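# Pull the curtain all the way open

## Task

Slide the curtain until it is completely open, and finish with the robot still standing upright and not leaning; a fall or a tilted robot means failure.

## Robot and tools

ROBOT. TidyBot++ is a wheeled base (0.54 m long, 0.50 m wide, 0.38 m tall) on four driven casters. It carries one seven-joint arm with a two-finger gripper, so every call addresses that single arm. The shoulder sits 0.12 m ahead of the base centre and 0.68 m above the floor. Segments: upper arm 0.42 m, forearm 0.31 m, hand 0.31 m. The arm begins folded with the hand pointing down; pointing down, the hand reaches at most about 0.94 m high, and only near the base. base_camera is fixed low on the front of the base (image 644x364). wrist_camera rides on the hand and looks along it (image 644x476).

FRAMES. All positions are in metres. Base frame: origin on the floor below the base centre, x forward, y left, z up. hand_pose is reported in this frame and is the point between the finger pads. The hand's own z axis runs out along the fingers, and the fingers open along its y axis. base_odometry is in the odometry frame, which is the base frame at the start of the scene. It counts wheel turns only, so slipping shows up as travel. Its heading is in rad, positive to the left, from -3.142 to 3.142. base_tilt gives degrees of lean, forward and right positive.

move. Each call carries one action and returns the state plus any requested images.
- base: an object with any of translate_m (forward +), strafe_m (left +), each -2 to 2 m, and rotate_rad (counter-clockwise from above +), -6.3 to 6.3 rad. These are offsets from where the base is now, measured along its axes at the moment the command begins; they are not poses.
- joints: absolute angle targets in rad, keyed by name. joint_2_rad runs -2.249 to 2.249; joint_4_rad -2.579 to 2.579; joint_6_rad -2.099 to 2.099. joint_1_rad, joint_3_rad, joint_5_rad and joint_7_rad have no limit but take the shorter way round, so send turns in steps under half a revolution. joint_1_rad positive turns the arm clockwise from above, the opposite sense to rotate_rad. gripper_pos is 0 (open, pads about 85 mm apart) to 1 (closed, squeezing 100 to 150 N per finger).
- target: one list of seven numbers [x, y, z, qw, qx, qy, qz], an absolute hand pose in the base frame (metres, then a unit quaternion), the same form hand_pose prints. With target, joints may contain only gripper_pos. To correct a finished target, add (wanted position minus hand_pose) to the previous x, y, z. To hold still afterwards, resend hand_target, not hand_pose.
- speeds: caps for this action only: translate_m and strafe_m 0.05 to 0.5 m/s, rotate_rad 0.1 to 1.57 rad/s. When driving and strafing together, give the speed under just one key.
- min_time_s: shortest duration for the arm motions, 0.1 to 8 s.
- cameras: a list using base_camera, wrist_camera or all. Omitted means all for a call with no action, otherwise none.
- blocking: true or omitted returns after everything is at rest; false returns in about half a second while motion continues. A later move overrides only the parts it names.
A move with no action just reports the state, images and scene number. An unknown key makes the call invalid; a value out of range gets it refused. A refusal, or any stop you did not order, cancels the remaining move, wait and finished_scene calls of that reply.

wait: seconds (0 to 10) and optional cameras. It commands nothing and returns early once earlier motions come to rest. stop: brakes every running motion; optional cameras. zoom_image: camera (base_camera or wrist_camera) and region [x0, y0, x1, y1] in pixels from the top-left corner, at most 504 by 504, applied to that camera's latest image. read_manual: section "licences" only; no motion. finished_scene: scene (integer 1 to 3) ends the scene for good; the curtain must stay open without the robot. After ending scene 1, make no further calls in that reply.

RESULTS. The move line reports done, or the worst status among the motions. base_status, joint_status and hand_status use: moving; done (within tolerance; for the base it only means the wheels turned far enough); off_target (came to rest short, perhaps still pushing); contact_stop and time_out (uncommanded stops, after which the target is dropped); not_followed (a safety check held back joint targets, shown with "joint command not followed" or "pose unreachable" and a cause); torque_fault; limit_stop_at_motor_heat. Other lines: joint_positions, hand_pose, hand_target, motor_effort (percent of maximum, peak in brackets), base_odometry, base_tilt, on_its_own (things you did not command), pictures (order of the images), ARM HIT, MOTOR HOT and OVER-TEMPERATURE FAULT.

CAUTIONS. The robot can tip if the arm snags something above about 0.6 m while the base still drives or turns, and a sideways pull on a raised hand can lift two wheels, which matters when dragging a curtain. Watch base_tilt; retracting the arm or backing away rights a slight lean. The arm neither slows nor steers around obstacles and keeps pushing once blocked. Heavy impacts on fixed objects fail the scene; excessive sensor torque (104.5 N m on joints 1 to 4, 51.3 N m on 5 to 7) halts the arm for 10 s. Avoid gripping hard on something still supported, twisting or yanking with the gripper, and letting go of moving parts. Long stretched holds or pushing at unreachable poses heat the motors and can cause an arm stop. A blocked base shoves hard until its time limit. Joints can settle up to their tolerance short of target; trust the cameras over readings for where the hand really is.

Each tool is called after "Call:" as name(argument=value, ...), one argument or row to a line, values as JSON.

## Session

Call:
move(
  joints={"joint_2_rad": 0.0, "joint_4_rad": -0.6, "joint_6_rad": -0.85},
  cameras=["all"],
)

Call:
move(
  base={"rotate_rad": 1.57},
  cameras=["all"],
)

Call:
move(
  base={"rotate_rad": 1.57},
  cameras=["all"],
)

Call:
move(
  base={"rotate_rad": 1.57},
  cameras=["all"],
)

Scene clock: 3.33 s.
move: done
base_odometry: x=+0.000 y=+0.000 heading=+0.000
base_tilt: forward=+0.1 right=+0.3
base_status: not commanded
joint_positions: joint_1_rad=-0.014 joint_2_rad=-0.032 joint_3_rad=+3.100 joint_4_rad=-0.625 joint_5_rad=+0.004 joint_6_rad=-0.854 joint_7_rad=+1.562 gripper_pos=+0.000
joint_status: all done
motor_effort: joint_1_rad=+0(1) joint_2_rad=-12(14) joint_3_rad=+0(1) joint_4_rad=+12(19) joint_5_rad=-1(1) joint_6_rad=+10(10) joint_7_rad=-1(1)
hand_pose: x=+0.5887 y=+0.0276 z=+1.4016 quat_wxyz=(-0.022, +0.662, +0.016, +0.749) (m; base frame)
hand_target: x=+0.6043 y=+0.0275 z=+1.3995 quat_wxyz=(-0.022, +0.663, +0.015, +0.748) (m; base frame)
hand_status: not commanded
pictures: base_camera, wrist_camera
camera_calibration:
wrist_camera: T_world_to_cam=[[0.0501133, -0.99852, -0.0211263, 0.0286273], [0.130741, 0.0275295, -0.991034, 1.37117], [0.990149, 0.046902, 0.131927, -0.63591], [0, 0, 0, 1]] pos_world=[0.448943, 0.0206626, 1.44338]

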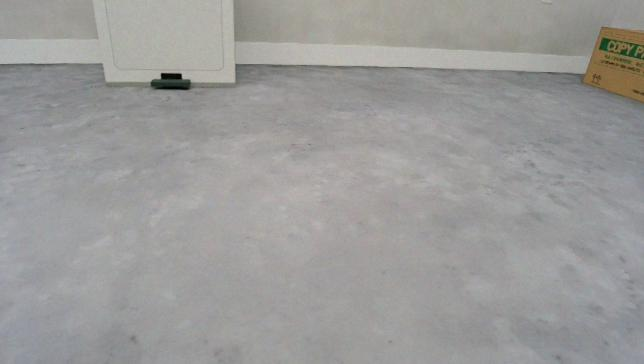

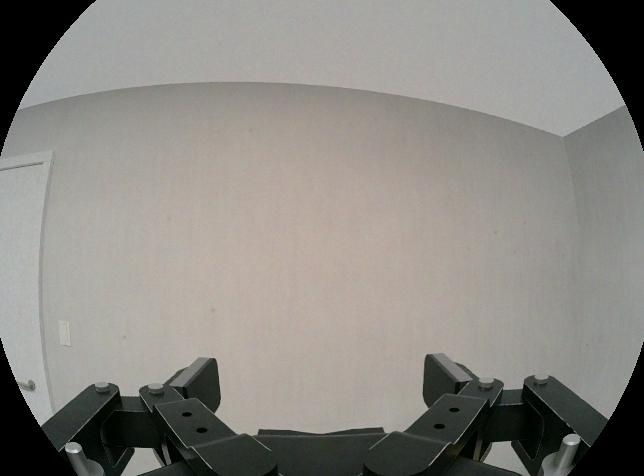

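Scene clock: 5.63 s.
move: done
base_odometry: x=+0.000 y=+0.000 heading=+1.569
base_tilt: forward=+0.1 right=+0.3
base_status: done
joint_positions: joint_1_rad=-0.015 joint_2_rad=-0.012 joint_3_rad=+3.099 joint_4_rad=-0.625 joint_5_rad=+0.004 joint_6_rad=-0.854 joint_7_rad=+1.562 gripper_pos=+0.000
joint_status: not commanded
motor_effort: joint_1_rad=+1(2) joint_2_rad=-13(18) joint_3_rad=+0(2) joint_4_rad=+13(15) joint_5_rad=-1(2) joint_6_rad=+8(10) joint_7_rad=-1(1)
hand_pose: x=+0.6028 y=+0.0285 z=+1.3922 quat_wxyz=(-0.022, +0.669, +0.016, +0.743) (m; base frame)
hand_target: x=+0.6043 y=+0.0275 z=+1.3995 quat_wxyz=(-0.022, +0.663, +0.015, +0.748) (m; base frame)
hand_status: not commanded
pictures: base_camera, wrist_camera
camera_calibration:
wrist_camera: T_world_to_cam=[[0.0511548, -0.998453, -0.0217717, 0.028979], [0.111029, 0.0273508, -0.993441, 1.37516], [0.9925, 0.048402, 0.112256, -0.622736], [0, 0, 0, 1]] pos_world=[0.463901, 0.0214641, 1.43667]

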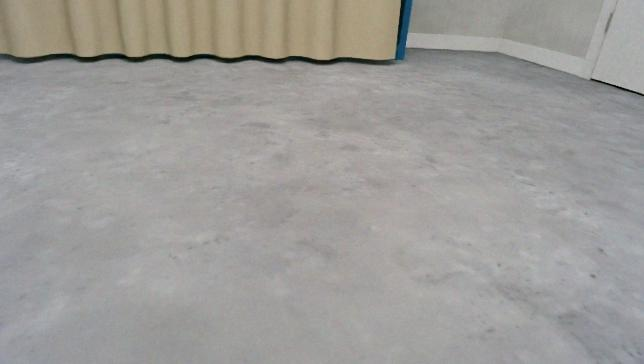

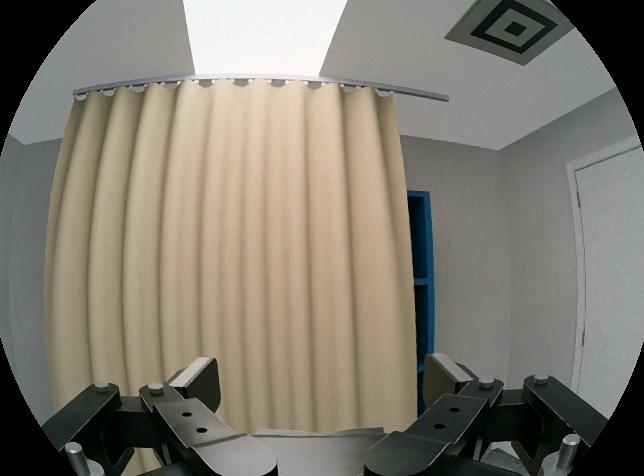

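Scene clock: 7.93 s.
move: done
base_odometry: x=+0.000 y=+0.000 heading=+3.138
base_tilt: forward=+0.0 right=+0.3
base_status: done
joint_positions: joint_1_rad=-0.015 joint_2_rad=-0.011 joint_3_rad=+3.099 joint_4_rad=-0.625 joint_5_rad=+0.004 joint_6_rad=-0.854 joint_7_rad=+1.562 gripper_pos=+0.000
joint_status: not commanded
motor_effort: joint_1_rad=+0(2) joint_2_rad=-13(17) joint_3_rad=+0(2) joint_4_rad=+13(15) joint_5_rad=-1(2) joint_6_rad=+8(10) joint_7_rad=-1(1)
hand_pose: x=+0.6034 y=+0.0290 z=+1.3918 quat_wxyz=(-0.023, +0.669, +0.017, +0.742) (m; base frame)
hand_target: x=+0.6043 y=+0.0275 z=+1.3995 quat_wxyz=(-0.022, +0.663, +0.015, +0.748) (m; base frame)
hand_status: not commanded
pictures: base_camera, wrist_camera
camera_calibration:
wrist_camera: T_world_to_cam=[[0.0521437, -0.998401, -0.0218209, 0.0288516], [0.110204, 0.02747, -0.993529, 1.37529], [0.99254, 0.0494015, 0.11146, -0.62221], [0, 0, 0, 1]] pos_world=[0.464502, 0.0217644, 1.43637]

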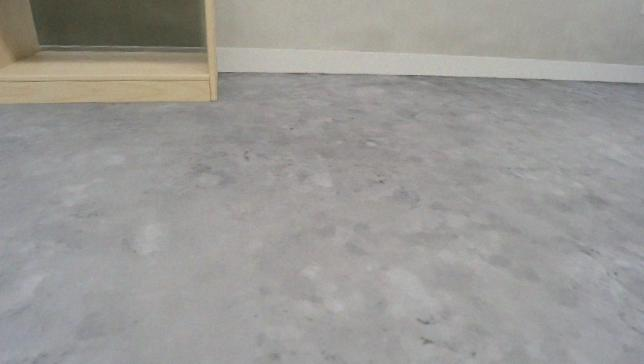

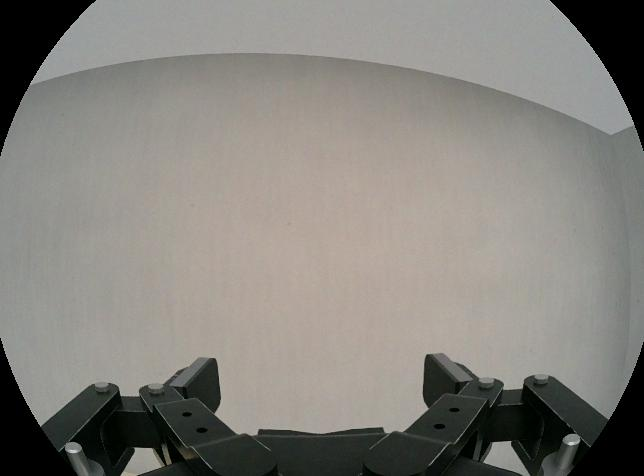

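Scene clock: 10.23 s.
move: done
base_odometry: x=+0.000 y=+0.000 heading=-1.575
base_tilt: forward=+0.0 right=+0.3
base_status: done
joint_positions: joint_1_rad=-0.015 joint_2_rad=-0.011 joint_3_rad=+3.098 joint_4_rad=-0.625 joint_5_rad=+0.004 joint_6_rad=-0.854 joint_7_rad=+1.562 gripper_pos=+0.000
joint_status: not commanded
motor_effort: joint_1_rad=+0(2) joint_2_rad=-14(17) joint_3_rad=+0(2) joint_4_rad=+13(15) joint_5_rad=+0(2) joint_6_rad=+10(10) joint_7_rad=-1(1)
hand_pose: x=+0.6038 y=+0.0293 z=+1.3915 quat_wxyz=(-0.023, +0.670, +0.017, +0.742) (m; base frame)
hand_target: x=+0.6043 y=+0.0275 z=+1.3995 quat_wxyz=(-0.022, +0.663, +0.015, +0.748) (m; base frame)
hand_status: not commanded
pictures: base_camera, wrist_camera
camera_calibration:
wrist_camera: T_world_to_cam=[[0.0528284, -0.998366, -0.0217871, 0.0287534], [0.10959, 0.027482, -0.993597, 1.37541], [0.992572, 0.0501025, 0.110863, -0.621873], [0, 0, 0, 1]] pos_world=[0.465003, 0.0220648, 1.43617]

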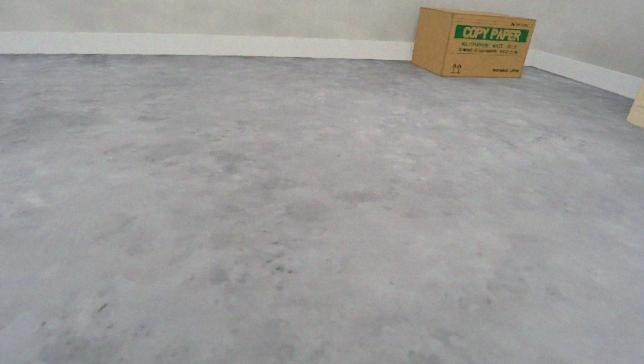

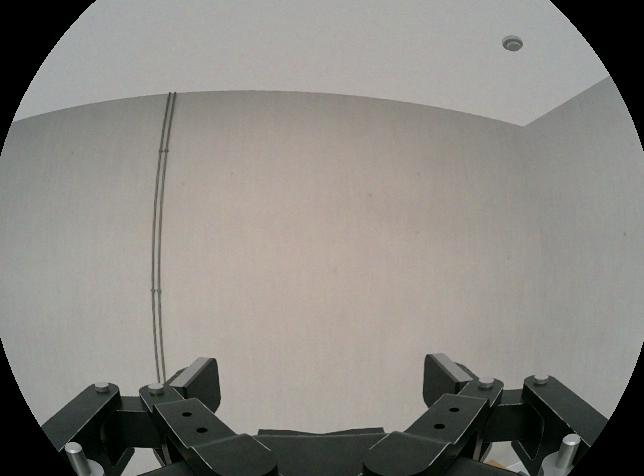

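Call:
move(
  base={"translate_m": -1.302, "strafe_m": 0.7165, "rotate_rad": -2.76},
  joints={"joint_1_rad": -0.405, "joint_2_rad": 0.06, "joint_4_rad": -0.33, "joint_6_rad": -0.7},
  cameras=["all"],
)

Scene clock: 41.00 s.
move: done
base_odometry: x=+0.723 y=+1.299 heading=+1.947
base_tilt: forward=+0.0 right=+0.3
base_status: done
joint_positions: joint_1_rad=-0.394 joint_2_rad=+0.040 joint_3_rad=+3.099 joint_4_rad=-0.354 joint_5_rad=+0.004 joint_6_rad=-0.798 joint_7_rad=+1.562 gripper_pos=+0.000
joint_status: all done
motor_effort: joint_1_rad=+0(2) joint_2_rad=-11(17) joint_3_rad=+0(2) joint_4_rad=+10(15) joint_5_rad=-1(2) joint_6_rad=+9(11) joint_7_rad=-1(1)
hand_pose: x=+0.5060 y=+0.1796 z=+1.5074 quat_wxyz=(-0.181, +0.549, +0.118, +0.807) (m; base frame)
hand_target: x=+0.4987 y=+0.1801 z=+1.5366 quat_wxyz=(-0.192, +0.506, +0.111, +0.833) (m; base frame)
hand_status: not commanded
pictures: base_camera, wrist_camera
camera_calibration:
wrist_camera: T_world_to_cam=[[0.423109, -0.905746, -0.0245635, -0.0134189], [0.331786, 0.180103, -0.926003, 1.25539], [0.843147, 0.383651, 0.376717, -0.930139], [0, 0, 0, 1]] pos_world=[0.3734, 0.118594, 1.51257]

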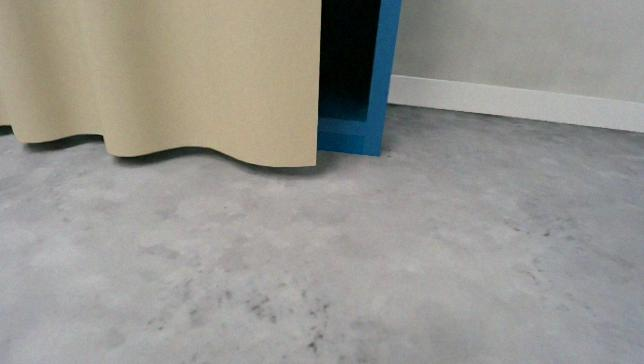

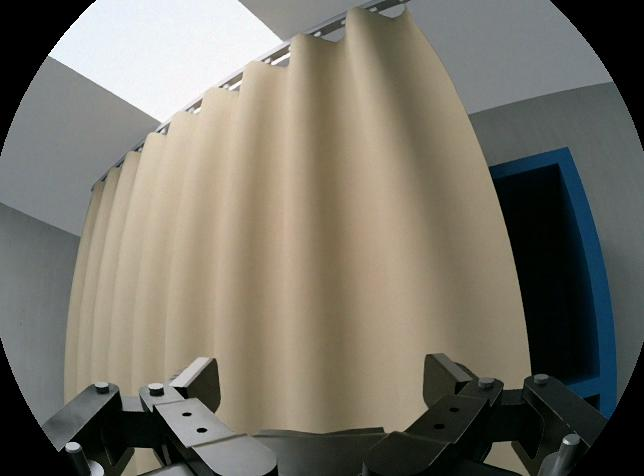

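Call:
move(
  base={"translate_m": 0.25, "strafe_m": -0.176},
  cameras=["all"],
)

Scene clock: 62.90 s.
move: done
base_odometry: x=+0.795 y=+1.596 heading=+1.947
base_tilt: forward=+0.1 right=+0.3
base_status: done
joint_positions: joint_1_rad=-0.395 joint_2_rad=+0.046 joint_3_rad=+3.099 joint_4_rad=-0.352 joint_5_rad=+0.004 joint_6_rad=-0.798 joint_7_rad=+1.562 gripper_pos=+0.000
joint_status: not commanded
motor_effort: joint_1_rad=+0(2) joint_2_rad=-12(15) joint_3_rad=+0(1) joint_4_rad=+10(11) joint_5_rad=-1(2) joint_6_rad=+9(9) joint_7_rad=-1(1)
hand_pose: x=+0.5092 y=+0.1811 z=+1.5061 quat_wxyz=(-0.181, +0.550, +0.118, +0.806) (m; base frame)
hand_target: x=+0.4987 y=+0.1801 z=+1.5366 quat_wxyz=(-0.192, +0.506, +0.111, +0.833) (m; base frame)
hand_status: not commanded
pictures: base_camera, wrist_camera
camera_calibration:
wrist_camera: T_world_to_cam=[[0.423417, -0.905595, -0.0248077, -0.0132925], [0.329274, 0.17935, -0.927045, 1.25586], [0.843977, 0.384358, 0.374129, -0.929529], [0, 0, 0, 1]] pos_world=[0.376607, 0.119997, 1.51167]

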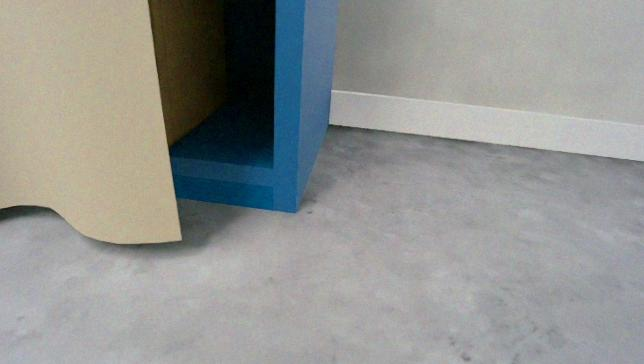

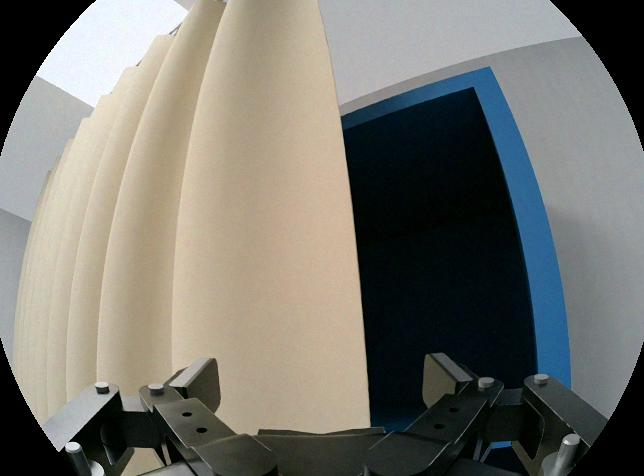

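Call:
move(
  base={"translate_m": 0.14, "strafe_m": 0.05},
  speeds={"translate_m": 0.25},
)

Call:
move(
  joints={"gripper_pos": 1.0},
  cameras=["all"],
)

Scene clock: 79.60 s.
move: done
base_odometry: x=+0.697 y=+1.708 heading=+1.947
base_tilt: forward=+0.1 right=+0.3
base_status: done
joint_positions: joint_1_rad=-0.395 joint_2_rad=+0.056 joint_3_rad=+3.099 joint_4_rad=-0.346 joint_5_rad=+0.004 joint_6_rad=-0.795 joint_7_rad=+1.562 gripper_pos=+0.000
joint_status: not commanded
motor_effort: joint_1_rad=+0(1) joint_2_rad=-13(18) joint_3_rad=+0(1) joint_4_rad=+10(12) joint_5_rad=-1(1) joint_6_rad=+8(9) joint_7_rad=-1(1)
hand_pose: x=+0.5142 y=+0.1830 z=+1.5051 quat_wxyz=(-0.181, +0.551, +0.118, +0.806) (m; base frame)
hand_target: x=+0.4987 y=+0.1801 z=+1.5366 quat_wxyz=(-0.192, +0.506, +0.111, +0.833) (m; base frame)
hand_status: not commanded
pictures: none

Scene clock: 80.70 s.
move: done
base_odometry: x=+0.697 y=+1.708 heading=+1.947
base_tilt: forward=+0.1 right=+0.3
base_status: not commanded
joint_positions: joint_1_rad=-0.395 joint_2_rad=+0.056 joint_3_rad=+3.099 joint_4_rad=-0.346 joint_5_rad=+0.004 joint_6_rad=-0.795 joint_7_rad=+1.562 gripper_pos=+0.994
joint_status: all done
motor_effort: joint_1_rad=+0(1) joint_2_rad=-12(13) joint_3_rad=+0(1) joint_4_rad=+10(11) joint_5_rad=+0(1) joint_6_rad=+8(9) joint_7_rad=-1(1)
hand_pose: x=+0.5142 y=+0.1830 z=+1.5051 quat_wxyz=(-0.181, +0.551, +0.118, +0.806) (m; base frame)
hand_target: x=+0.4987 y=+0.1801 z=+1.5366 quat_wxyz=(-0.192, +0.506, +0.111, +0.833) (m; base frame)
hand_status: not commanded
pictures: base_camera, wrist_camera
camera_calibration:
wrist_camera: T_world_to_cam=[[0.42334, -0.905618, -0.0252747, -0.0128818], [0.328025, 0.179224, -0.927512, 1.25431], [0.844501, 0.384362, 0.372939, -0.932625], [0, 0, 0, 1]] pos_world=[0.381611, 0.121997, 1.51087]

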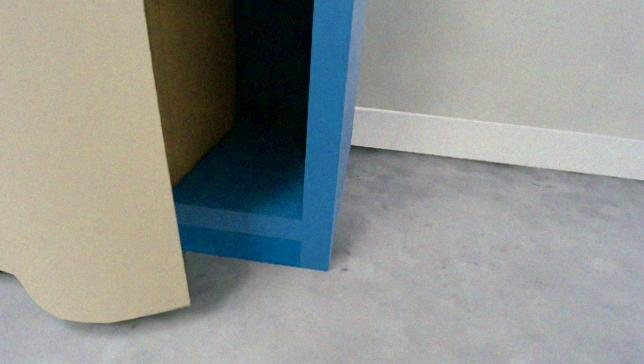

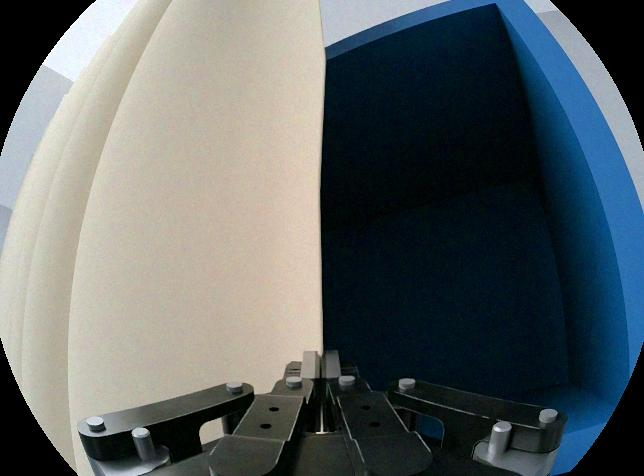

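Call:
move(
  base={"translate_m": 0.02, "strafe_m": 0.7},
  speeds={"strafe_m": 0.25},
  cameras=["all"],
)

Scene clock: 95.73 s.
move: done
base_odometry: x=+0.038 y=+1.470 heading=+1.947
base_tilt: forward=+0.0 right=+0.3
base_status: done
joint_positions: joint_1_rad=-0.395 joint_2_rad=+0.056 joint_3_rad=+3.099 joint_4_rad=-0.332 joint_5_rad=+0.004 joint_6_rad=-0.757 joint_7_rad=+1.562 gripper_pos=+0.994
joint_status: not commanded
motor_effort: joint_1_rad=-1(2) joint_2_rad=-8(14) joint_3_rad=-1(2) joint_4_rad=+8(11) joint_5_rad=-2(3) joint_6_rad=+5(10) joint_7_rad=+0(1)
hand_pose: x=+0.5048 y=+0.1786 z=+1.5218 quat_wxyz=(-0.185, +0.529, +0.114, +0.820) (m; base frame)
hand_target: x=+0.4987 y=+0.1801 z=+1.5366 quat_wxyz=(-0.192, +0.506, +0.111, +0.833) (m; base frame)
hand_status: not commanded
pictures: base_camera, wrist_camera
camera_calibration:
wrist_camera: T_world_to_cam=[[0.424517, -0.905074, -0.02504, -0.0135159], [0.371917, 0.199526, -0.906569, 1.21611], [0.825508, 0.375541, 0.421315, -0.991654], [0, 0, 0, 1]] pos_world=[0.372065, 0.117529, 1.51994]

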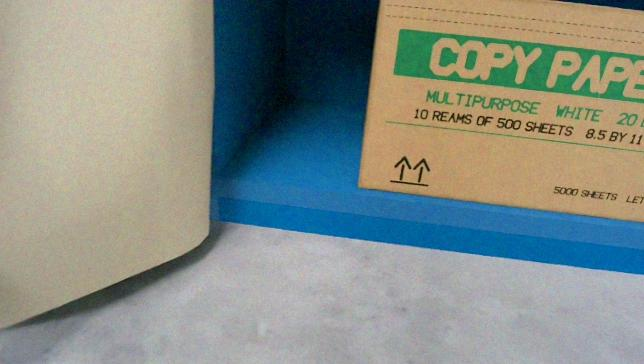

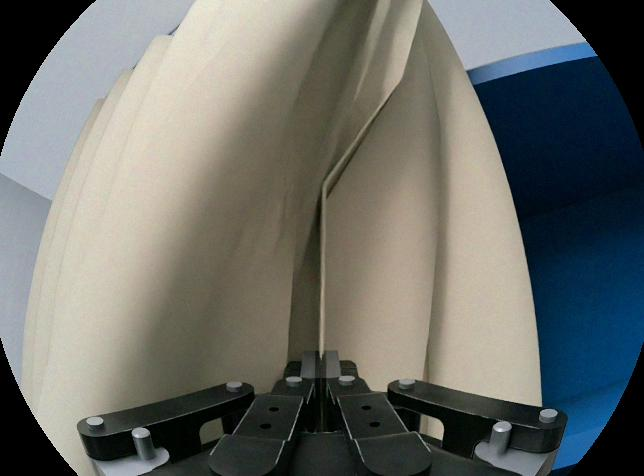

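Call:
move(
  base={"translate_m": 0.02, "strafe_m": 0.55},
  speeds={"strafe_m": 0.25},
  cameras=["all"],
)

Scene clock: 107.40 s.
move: done
base_odometry: x=-0.481 y=+1.287 heading=+1.947
base_tilt: forward=+0.0 right=+0.3
base_status: done
joint_positions: joint_1_rad=-0.395 joint_2_rad=+0.053 joint_3_rad=+3.105 joint_4_rad=-0.316 joint_5_rad=+0.004 joint_6_rad=-0.726 joint_7_rad=+1.562 gripper_pos=+0.994
joint_status: not commanded
motor_effort: joint_1_rad=-3(4) joint_2_rad=-7(9) joint_3_rad=-3(4) joint_4_rad=+5(7) joint_5_rad=-4(4) joint_6_rad=+1(5) joint_7_rad=+0(1)
hand_pose: x=+0.4936 y=+0.1712 z=+1.5379 quat_wxyz=(-0.185, +0.509, +0.108, +0.834) (m; base frame)
hand_target: x=+0.4987 y=+0.1801 z=+1.5366 quat_wxyz=(-0.192, +0.506, +0.111, +0.833) (m; base frame)
hand_status: not commanded
pictures: base_camera, wrist_camera
camera_calibration:
wrist_camera: T_world_to_cam=[[0.420389, -0.907015, -0.0244418, -0.0136682], [0.413449, 0.215467, -0.884666, 1.17939], [0.807671, 0.361798, 0.465585, -1.04338], [0, 0, 0, 1]] pos_world=[0.360836, 0.110975, 1.52881]

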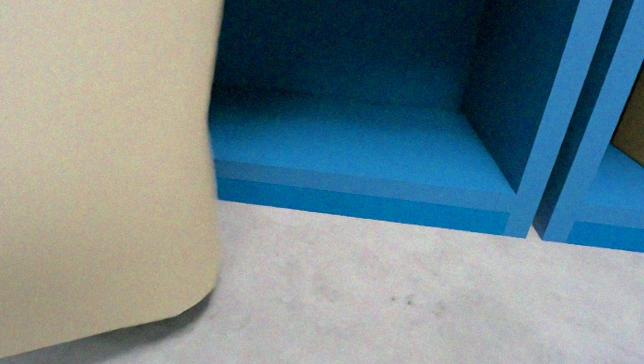

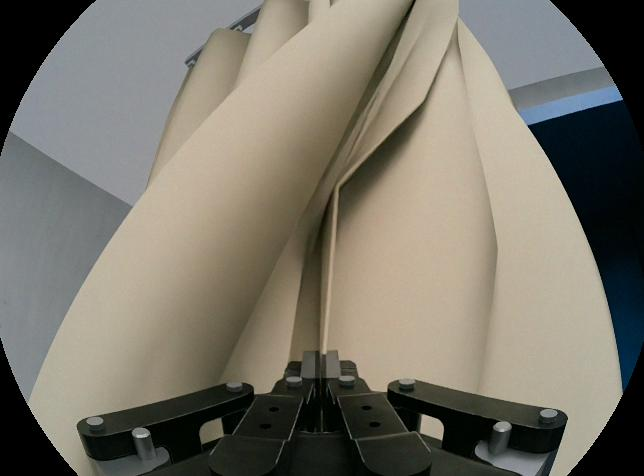

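Call:
move(
  base={"translate_m": 0.01, "strafe_m": 0.45},
  speeds={"strafe_m": 0.25},
  cameras=["wrist_camera"],
)

Scene clock: 122.00 s.
move: done
base_odometry: x=-0.903 y=+1.131 heading=+1.947
base_tilt: forward=+0.1 right=+0.3
base_status: done
joint_positions: joint_1_rad=-0.383 joint_2_rad=+0.039 joint_3_rad=+3.122 joint_4_rad=-0.299 joint_5_rad=+0.004 joint_6_rad=-0.695 joint_7_rad=+1.562 gripper_pos=+0.994
joint_status: not commanded
motor_effort: joint_1_rad=-7(7) joint_2_rad=-4(6) joint_3_rad=-7(7) joint_4_rad=+2(4) joint_5_rad=-7(7) joint_6_rad=-2(5) joint_7_rad=+1(1)
hand_pose: x=+0.4759 y=+0.1520 z=+1.5582 quat_wxyz=(-0.176, +0.485, +0.096, +0.851) (m; base frame)
hand_target: x=+0.4987 y=+0.1801 z=+1.5366 quat_wxyz=(-0.192, +0.506, +0.111, +0.833) (m; base frame)
hand_status: not commanded
pictures: wrist_camera
camera_calibration:
wrist_camera: T_world_to_cam=[[0.395786, -0.918058, -0.0228825, -0.0121117], [0.468903, 0.223448, -0.854518, 1.13419], [0.78961, 0.327476, 0.518918, -1.10084], [0, 0, 0, 1]] pos_world=[0.3422, 0.0959456, 1.54016]

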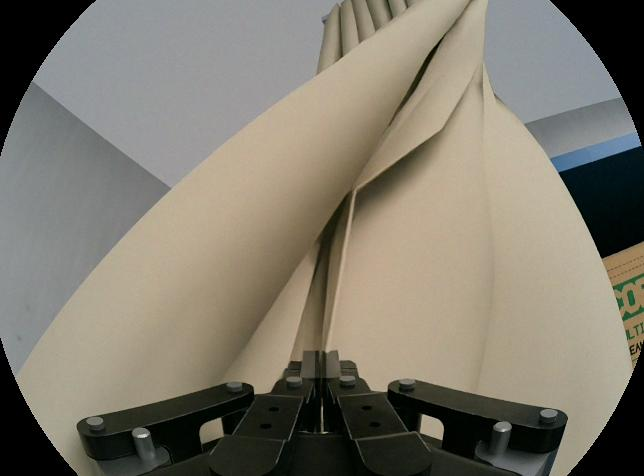

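Call:
move(
  base={"translate_m": 0.0, "strafe_m": 0.35},
  speeds={"strafe_m": 0.25},
  cameras=["all"],
)

Scene clock: 131.33 s.
move: done
base_odometry: x=-1.229 y=+1.002 heading=+1.947
base_tilt: forward=+0.1 right=+0.3
base_status: done
joint_positions: joint_1_rad=-0.398 joint_2_rad=+0.052 joint_3_rad=+3.108 joint_4_rad=-0.316 joint_5_rad=+0.014 joint_6_rad=-0.701 joint_7_rad=+1.562 gripper_pos=+0.999
joint_status: not commanded
motor_effort: joint_1_rad=+1(10) joint_2_rad=-11(15) joint_3_rad=+0(10) joint_4_rad=+10(11) joint_5_rad=+0(10) joint_6_rad=+8(9) joint_7_rad=-1(1)
hand_pose: x=+0.4900 y=+0.1674 z=+1.5454 quat_wxyz=(-0.181, +0.498, +0.105, +0.841) (m; base frame)
hand_target: x=+0.4987 y=+0.1801 z=+1.5366 quat_wxyz=(-0.192, +0.506, +0.111, +0.833) (m; base frame)
hand_status: not commanded
pictures: base_camera, wrist_camera
camera_calibration:
wrist_camera: T_world_to_cam=[[0.412373, -0.910785, -0.0204992, -0.0169116], [0.438076, 0.217975, -0.87211, 1.15636], [0.798773, 0.350654, 0.48888, -1.07236], [0, 0, 0, 1]] pos_world=[0.35697, 0.108566, 1.53238]

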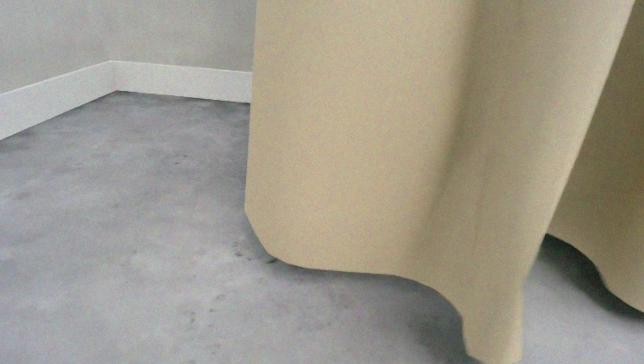

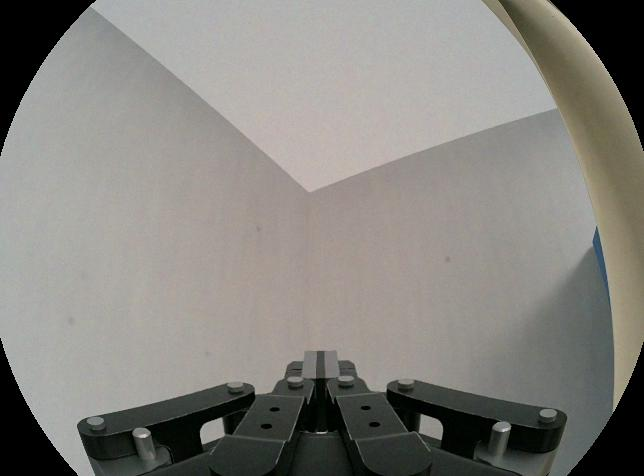

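Call:
move(
  base={"translate_m": -0.7, "strafe_m": -0.2, "rotate_rad": -0.75},
  joints={"gripper_pos": 0},
  cameras=["all"],
)

Scene clock: 141.27 s.
move: done
base_odometry: x=-0.786 y=+0.424 heading=+1.196
base_tilt: forward=+0.0 right=+0.3
base_status: done
joint_positions: joint_1_rad=-0.398 joint_2_rad=+0.053 joint_3_rad=+3.108 joint_4_rad=-0.316 joint_5_rad=+0.014 joint_6_rad=-0.701 joint_7_rad=+1.562 gripper_pos=+0.000
joint_status: all done
motor_effort: joint_1_rad=+0(2) joint_2_rad=-12(18) joint_3_rad=+0(1) joint_4_rad=+9(12) joint_5_rad=-1(2) joint_6_rad=+8(9) joint_7_rad=-1(1)
hand_pose: x=+0.4908 y=+0.1683 z=+1.5449 quat_wxyz=(-0.182, +0.499, +0.105, +0.841) (m; base frame)
hand_target: x=+0.4987 y=+0.1801 z=+1.5366 quat_wxyz=(-0.192, +0.506, +0.111, +0.833) (m; base frame)
hand_status: not commanded
pictures: base_camera, wrist_camera
camera_calibration:
wrist_camera: T_world_to_cam=[[0.413536, -0.910257, -0.0205098, -0.0170691], [0.436787, 0.2181, -0.872725, 1.15699], [0.798877, 0.351945, 0.48778, -1.07159], [0, 0, 0, 1]] pos_world=[0.357772, 0.109266, 1.53208]

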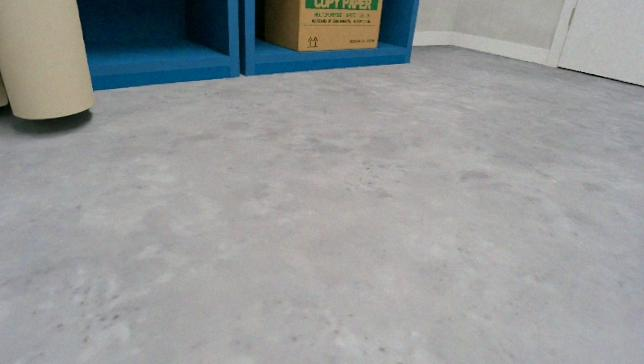

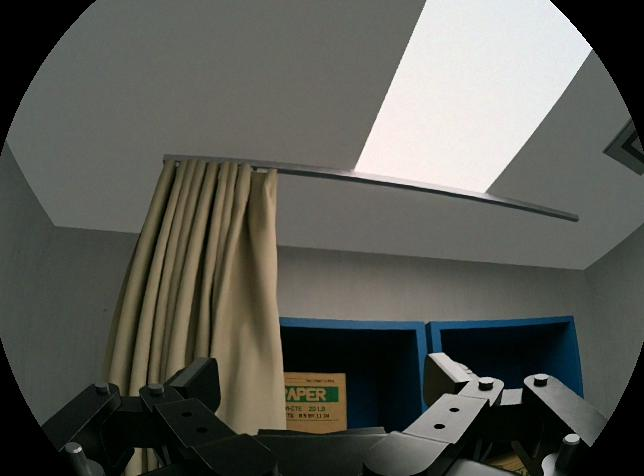

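Call:
zoom_image(
  camera="wrist_camera",
  region=[140, 130, 320, 250],
)

Scaled by 2.800.

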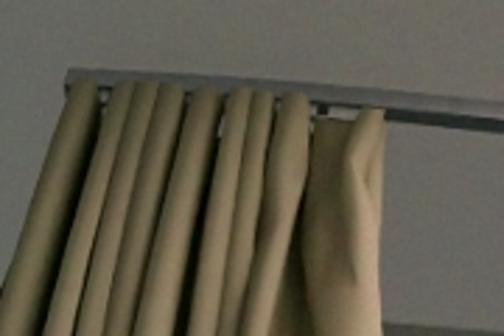

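Call:
move(
  base={"translate_m": 0.9, "strafe_m": -0.03, "rotate_rad": 0.63},
  joints={"joint_1_rad": -0.7},
  cameras=["all"],
)

Scene clock: 158.67 s.
move: done
base_odometry: x=-0.429 y=+1.251 heading=+1.827
base_tilt: forward=+0.0 right=+0.3
base_status: done
joint_positions: joint_1_rad=-0.687 joint_2_rad=+0.053 joint_3_rad=+3.106 joint_4_rad=-0.316 joint_5_rad=+0.014 joint_6_rad=-0.701 joint_7_rad=+1.562 gripper_pos=+0.000
joint_status: all done
motor_effort: joint_1_rad=+0(2) joint_2_rad=-11(15) joint_3_rad=+0(1) joint_4_rad=+9(10) joint_5_rad=+0(2) joint_6_rad=+8(9) joint_7_rad=-1(1)
hand_pose: x=+0.4271 y=+0.2678 z=+1.5448 quat_wxyz=(-0.302, +0.478, +0.176, +0.806) (m; base frame)
hand_target: x=+0.4299 y=+0.2827 z=+1.5366 quat_wxyz=(-0.312, +0.484, +0.184, +0.796) (m; base frame)
hand_status: not commanded
pictures: base_camera, wrist_camera
camera_calibration:
wrist_camera: T_world_to_cam=[[0.656976, -0.75363, -0.0205918, -0.0459163], [0.35579, 0.334008, -0.872842, 1.16668], [0.664678, 0.56611, 0.487569, -1.05544], [0, 0, 0, 1]] pos_world=[0.316598, 0.173208, 1.53198]

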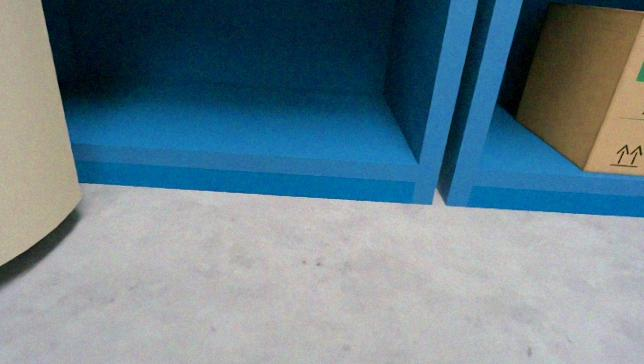

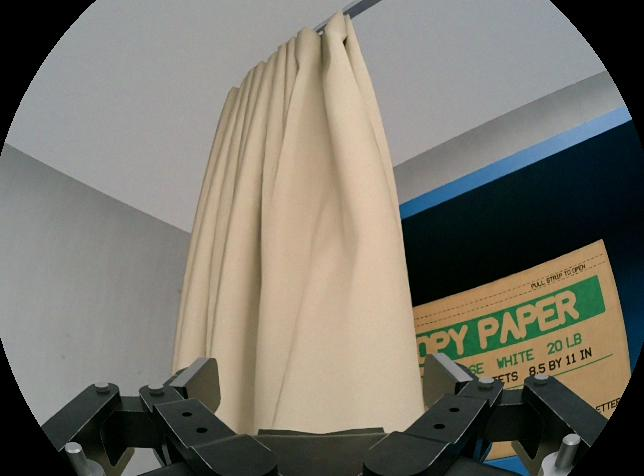

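Call:
move(
  base={"translate_m": 0.17, "strafe_m": 0.05},
  cameras=["all"],
)

Scene clock: 176.73 s.
move: done
base_odometry: x=-0.520 y=+1.403 heading=+1.826
base_tilt: forward=+0.1 right=+0.3
base_status: done
joint_positions: joint_1_rad=-0.687 joint_2_rad=+0.064 joint_3_rad=+3.106 joint_4_rad=-0.316 joint_5_rad=+0.014 joint_6_rad=-0.701 joint_7_rad=+1.562 gripper_pos=+0.000
joint_status: not commanded
motor_effort: joint_1_rad=+0(1) joint_2_rad=-12(18) joint_3_rad=+0(1) joint_4_rad=+10(12) joint_5_rad=+0(1) joint_6_rad=+8(9) joint_7_rad=-1(1)
hand_pose: x=+0.4344 y=+0.2739 z=+1.5402 quat_wxyz=(-0.301, +0.483, +0.178, +0.803) (m; base frame)
hand_target: x=+0.4299 y=+0.2827 z=+1.5366 quat_wxyz=(-0.312, +0.484, +0.184, +0.796) (m; base frame)
hand_status: not commanded
pictures: base_camera, wrist_camera
camera_calibration:
wrist_camera: T_world_to_cam=[[0.656937, -0.753654, -0.020941, -0.0457101], [0.348216, 0.32793, -0.878184, 1.17132], [0.668714, 0.56962, 0.477864, -1.04928], [0, 0, 0, 1]] pos_world=[0.323824, 0.179129, 1.52909]

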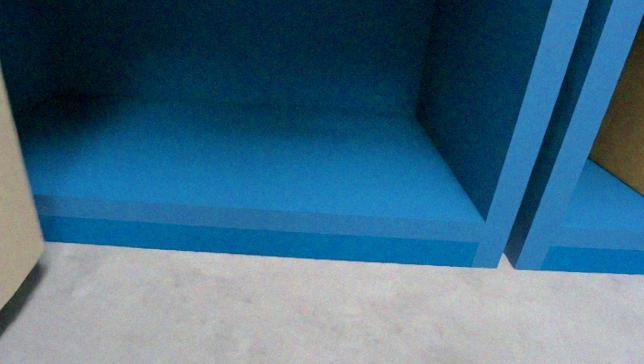

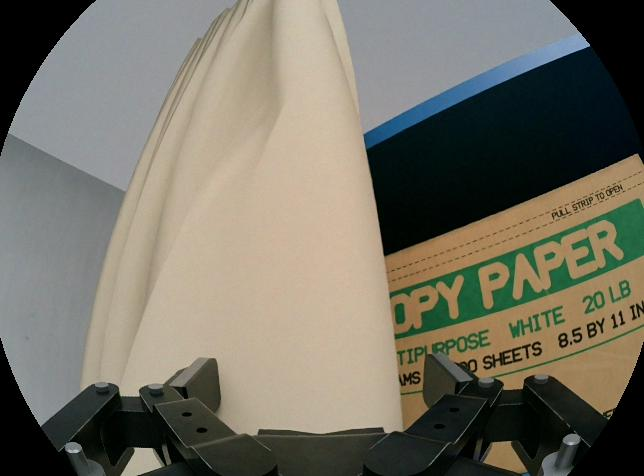

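Call:
move(
  base={"translate_m": 0.11, "strafe_m": 0.04},
  speeds={"translate_m": 0.25},
)

Call:
move(
  joints={"gripper_pos": 1.0},
  cameras=["all"],
)

Scene clock: 189.07 s.
move: done
base_odometry: x=-0.587 y=+1.500 heading=+1.826
base_tilt: forward=+0.0 right=+0.3
base_status: done
joint_positions: joint_1_rad=-0.687 joint_2_rad=+0.064 joint_3_rad=+3.106 joint_4_rad=-0.316 joint_5_rad=+0.014 joint_6_rad=-0.701 joint_7_rad=+1.562 gripper_pos=+0.000
joint_status: not commanded
motor_effort: joint_1_rad=+0(1) joint_2_rad=-11(15) joint_3_rad=+0(1) joint_4_rad=+9(11) joint_5_rad=+0(1) joint_6_rad=+7(9) joint_7_rad=-1(1)
hand_pose: x=+0.4342 y=+0.2737 z=+1.5404 quat_wxyz=(-0.301, +0.483, +0.178, +0.803) (m; base frame)
hand_target: x=+0.4299 y=+0.2827 z=+1.5366 quat_wxyz=(-0.312, +0.484, +0.184, +0.796) (m; base frame)
hand_status: not commanded
pictures: none

Scene clock: 190.17 s.
move: done
base_odometry: x=-0.587 y=+1.500 heading=+1.826
base_tilt: forward=+0.1 right=+0.3
base_status: not commanded
joint_positions: joint_1_rad=-0.687 joint_2_rad=+0.064 joint_3_rad=+3.106 joint_4_rad=-0.316 joint_5_rad=+0.014 joint_6_rad=-0.701 joint_7_rad=+1.562 gripper_pos=+0.999
joint_status: all done
motor_effort: joint_1_rad=+0(1) joint_2_rad=-11(12) joint_3_rad=+0(0) joint_4_rad=+10(10) joint_5_rad=-1(1) joint_6_rad=+8(9) joint_7_rad=-1(1)
hand_pose: x=+0.4342 y=+0.2737 z=+1.5404 quat_wxyz=(-0.301, +0.483, +0.178, +0.803) (m; base frame)
hand_target: x=+0.4299 y=+0.2827 z=+1.5366 quat_wxyz=(-0.312, +0.484, +0.184, +0.796) (m; base frame)
hand_status: not commanded
pictures: base_camera, wrist_camera
camera_calibration:
wrist_camera: T_world_to_cam=[[0.656987, -0.753611, -0.0209331, -0.0457634], [0.348444, 0.328157, -0.878009, 1.17116], [0.668547, 0.569547, 0.478186, -1.0495], [0, 0, 0, 1]] pos_world=[0.323623, 0.178928, 1.52919]

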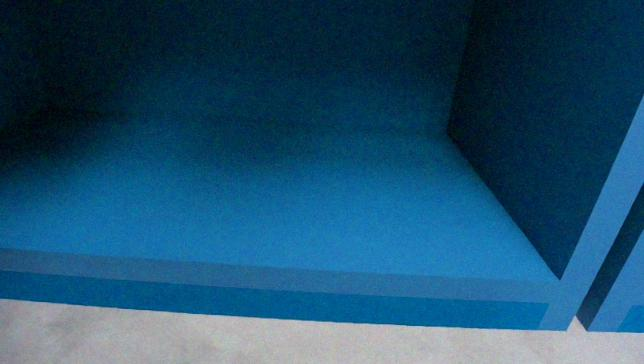

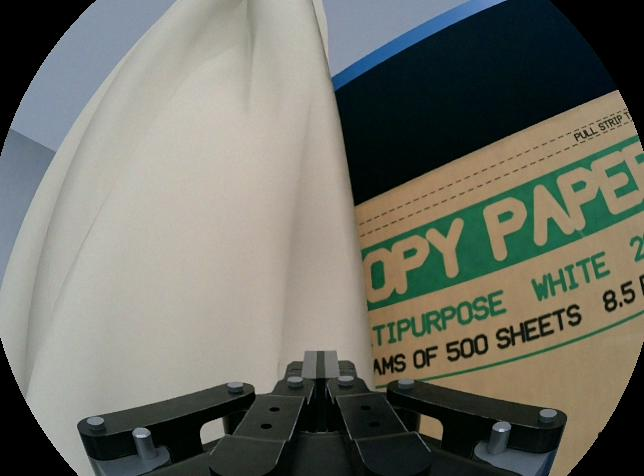

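Call:
move(
  base={"translate_m": -0.055, "strafe_m": -0.048},
)

Call:
move(
  base={"translate_m": 0.024, "strafe_m": -0.027},
  joints={"gripper_pos": 0},
  cameras=["wrist_camera"],
)

Scene clock: 208.40 s.
move: done
base_odometry: x=-0.526 y=+1.459 heading=+1.826
base_tilt: forward=+0.1 right=+0.3
base_status: done
joint_positions: joint_1_rad=-0.688 joint_2_rad=+0.056 joint_3_rad=+3.106 joint_4_rad=-0.316 joint_5_rad=+0.014 joint_6_rad=-0.701 joint_7_rad=+1.562 gripper_pos=+0.999
joint_status: not commanded
motor_effort: joint_1_rad=+1(1) joint_2_rad=-11(18) joint_3_rad=+0(1) joint_4_rad=+9(12) joint_5_rad=+0(1) joint_6_rad=+8(9) joint_7_rad=-1(1)
hand_pose: x=+0.4289 y=+0.2699 z=+1.5435 quat_wxyz=(-0.302, +0.479, +0.177, +0.805) (m; base frame)
hand_target: x=+0.4299 y=+0.2827 z=+1.5366 quat_wxyz=(-0.312, +0.484, +0.184, +0.796) (m; base frame)
hand_status: not commanded
pictures: none

Scene clock: 209.50 s.
move: done
base_odometry: x=-0.506 y=+1.489 heading=+1.826
base_tilt: forward=+0.1 right=+0.3
base_status: done
joint_positions: joint_1_rad=-0.690 joint_2_rad=+0.056 joint_3_rad=+3.106 joint_4_rad=-0.316 joint_5_rad=+0.014 joint_6_rad=-0.701 joint_7_rad=+1.562 gripper_pos=+0.000
joint_status: all done
motor_effort: joint_1_rad=+0(2) joint_2_rad=-11(13) joint_3_rad=+0(2) joint_4_rad=+10(11) joint_5_rad=+0(1) joint_6_rad=+8(9) joint_7_rad=-1(1)
hand_pose: x=+0.4283 y=+0.2705 z=+1.5435 quat_wxyz=(-0.303, +0.479, +0.178, +0.804) (m; base frame)
hand_target: x=+0.4299 y=+0.2827 z=+1.5366 quat_wxyz=(-0.312, +0.484, +0.184, +0.796) (m; base frame)
hand_status: not commanded
pictures: wrist_camera
camera_calibration:
wrist_camera: T_world_to_cam=[[0.659483, -0.751433, -0.0207224, -0.0461712], [0.352501, 0.33348, -0.874376, 1.16817], [0.663946, 0.569332, 0.484806, -1.05345], [0, 0, 0, 1]] pos_world=[0.318103, 0.175508, 1.53119]

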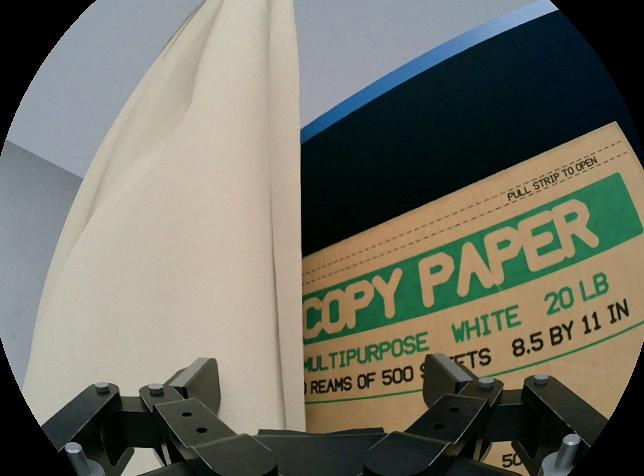

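Call:
move(
  base={"translate_m": 0.094, "strafe_m": 0.105},
  speeds={"translate_m": 0.25},
  cameras=["wrist_camera"],
)

Call:
move(
  joints={"gripper_pos": 1.0},
  cameras=["wrist_camera"],
)

Scene clock: 223.37 s.
move: done
base_odometry: x=-0.631 y=+1.554 heading=+1.826
base_tilt: forward=+0.0 right=+0.3
base_status: done
joint_positions: joint_1_rad=-0.690 joint_2_rad=+0.058 joint_3_rad=+3.106 joint_4_rad=-0.316 joint_5_rad=+0.014 joint_6_rad=-0.701 joint_7_rad=+1.562 gripper_pos=+0.000
joint_status: not commanded
motor_effort: joint_1_rad=+0(1) joint_2_rad=-11(15) joint_3_rad=+0(1) joint_4_rad=+9(11) joint_5_rad=+0(2) joint_6_rad=+7(9) joint_7_rad=-1(1)
hand_pose: x=+0.4296 y=+0.2716 z=+1.5427 quat_wxyz=(-0.303, +0.480, +0.178, +0.804) (m; base frame)
hand_target: x=+0.4299 y=+0.2827 z=+1.5366 quat_wxyz=(-0.312, +0.484, +0.184, +0.796) (m; base frame)
hand_status: not commanded
pictures: wrist_camera
camera_calibration:
wrist_camera: T_world_to_cam=[[0.659482, -0.751432, -0.0208209, -0.0460709], [0.35116, 0.332443, -0.87531, 1.16902], [0.664658, 0.56994, 0.483113, -1.05233], [0, 0, 0, 1]] pos_world=[0.319308, 0.176512, 1.53069]

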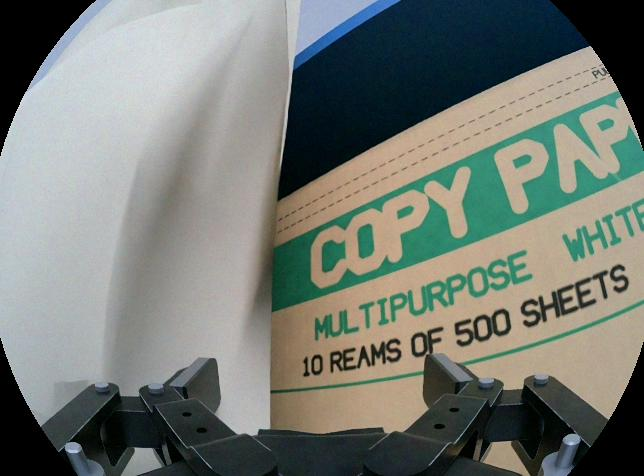

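Scene clock: 224.47 s.
move: done
base_odometry: x=-0.631 y=+1.554 heading=+1.826
base_tilt: forward=+0.1 right=+0.3
base_status: not commanded
joint_positions: joint_1_rad=-0.690 joint_2_rad=+0.058 joint_3_rad=+3.106 joint_4_rad=-0.316 joint_5_rad=+0.014 joint_6_rad=-0.701 joint_7_rad=+1.562 gripper_pos=+0.999
joint_status: all done
motor_effort: joint_1_rad=+0(1) joint_2_rad=-11(12) joint_3_rad=+0(1) joint_4_rad=+9(10) joint_5_rad=+0(1) joint_6_rad=+8(9) joint_7_rad=-1(1)
hand_pose: x=+0.4296 y=+0.2716 z=+1.5427 quat_wxyz=(-0.303, +0.480, +0.178, +0.804) (m; base frame)
hand_target: x=+0.4299 y=+0.2827 z=+1.5366 quat_wxyz=(-0.312, +0.484, +0.184, +0.796) (m; base frame)
hand_status: not commanded
pictures: wrist_camera
camera_calibration:
wrist_camera: T_world_to_cam=[[0.659482, -0.751432, -0.0208209, -0.0460709], [0.35116, 0.332443, -0.87531, 1.16902], [0.664658, 0.56994, 0.483113, -1.05233], [0, 0, 0, 1]] pos_world=[0.319308, 0.176512, 1.53069]

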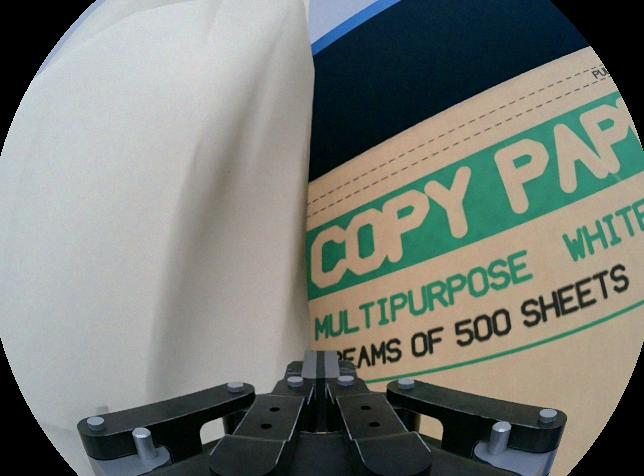

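Call:
move(
  base={"translate_m": -0.02, "strafe_m": 0.5},
  speeds={"strafe_m": 0.25},
  cameras=["all"],
)

Scene clock: 243.37 s.
move: done
base_odometry: x=-1.110 y=+1.408 heading=+1.826
base_tilt: forward=+0.0 right=+0.3
base_status: done
joint_positions: joint_1_rad=-0.690 joint_2_rad=+0.046 joint_3_rad=+3.106 joint_4_rad=-0.316 joint_5_rad=+0.014 joint_6_rad=-0.701 joint_7_rad=+1.562 gripper_pos=+0.999
joint_status: not commanded
motor_effort: joint_1_rad=-1(3) joint_2_rad=-12(14) joint_3_rad=-1(3) joint_4_rad=+10(11) joint_5_rad=-1(3) joint_6_rad=+8(10) joint_7_rad=-1(1)
hand_pose: x=+0.4213 y=+0.2648 z=+1.5477 quat_wxyz=(-0.304, +0.475, +0.176, +0.807) (m; base frame)
hand_target: x=+0.4299 y=+0.2827 z=+1.5366 quat_wxyz=(-0.312, +0.484, +0.184, +0.796) (m; base frame)
hand_status: not commanded
pictures: base_camera, wrist_camera
camera_calibration:
wrist_camera: T_world_to_cam=[[0.659627, -0.751315, -0.0204549, -0.0463226], [0.359514, 0.339306, -0.869265, 1.16386], [0.660032, 0.566037, 0.493924, -1.05911], [0, 0, 0, 1]] pos_world=[0.311179, 0.169788, 1.53388]

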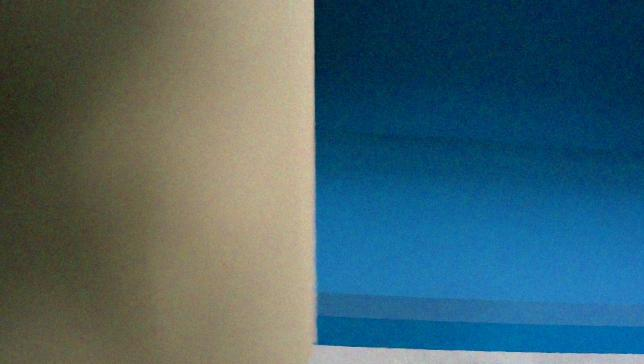

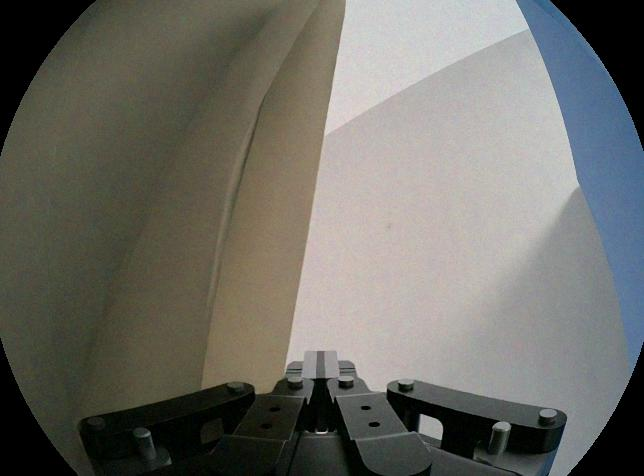

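Call:
move(
  base={"strafe_m": 0.22},
  speeds={"strafe_m": 0.2},
  cameras=["all"],
)

Scene clock: 250.27 s.
move: done
base_odometry: x=-1.323 y=+1.352 heading=+1.826
base_tilt: forward=+0.0 right=+0.3
base_status: done
joint_positions: joint_1_rad=-0.690 joint_2_rad=+0.046 joint_3_rad=+3.106 joint_4_rad=-0.316 joint_5_rad=+0.014 joint_6_rad=-0.701 joint_7_rad=+1.562 gripper_pos=+0.999
joint_status: not commanded
motor_effort: joint_1_rad=-1(2) joint_2_rad=-10(13) joint_3_rad=-1(2) joint_4_rad=+8(11) joint_5_rad=+0(2) joint_6_rad=+8(8) joint_7_rad=-1(1)
hand_pose: x=+0.4216 y=+0.2650 z=+1.5476 quat_wxyz=(-0.304, +0.475, +0.176, +0.807) (m; base frame)
hand_target: x=+0.4299 y=+0.2827 z=+1.5366 quat_wxyz=(-0.312, +0.484, +0.184, +0.796) (m; base frame)
hand_status: not commanded
pictures: base_camera, wrist_camera
camera_calibration:
wrist_camera: T_world_to_cam=[[0.659694, -0.751256, -0.0204555, -0.0463273], [0.359244, 0.339134, -0.869444, 1.16395], [0.660111, 0.566219, 0.493609, -1.05901], [0, 0, 0, 1]] pos_world=[0.31148, 0.170089, 1.53378]

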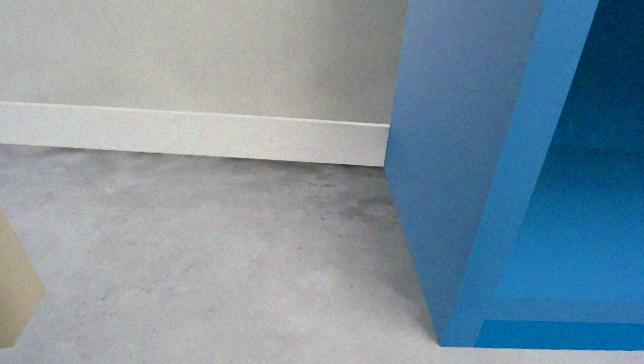

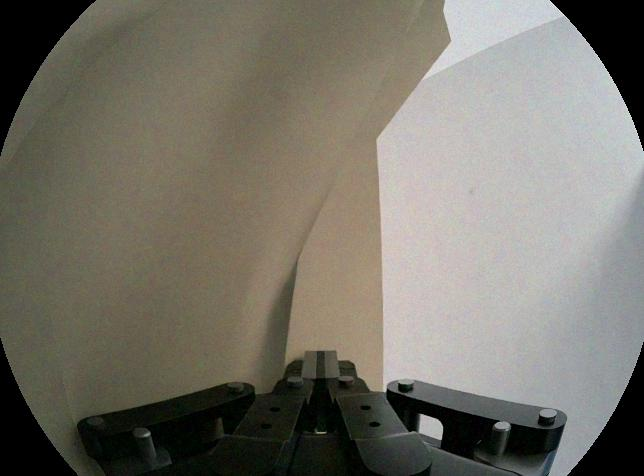

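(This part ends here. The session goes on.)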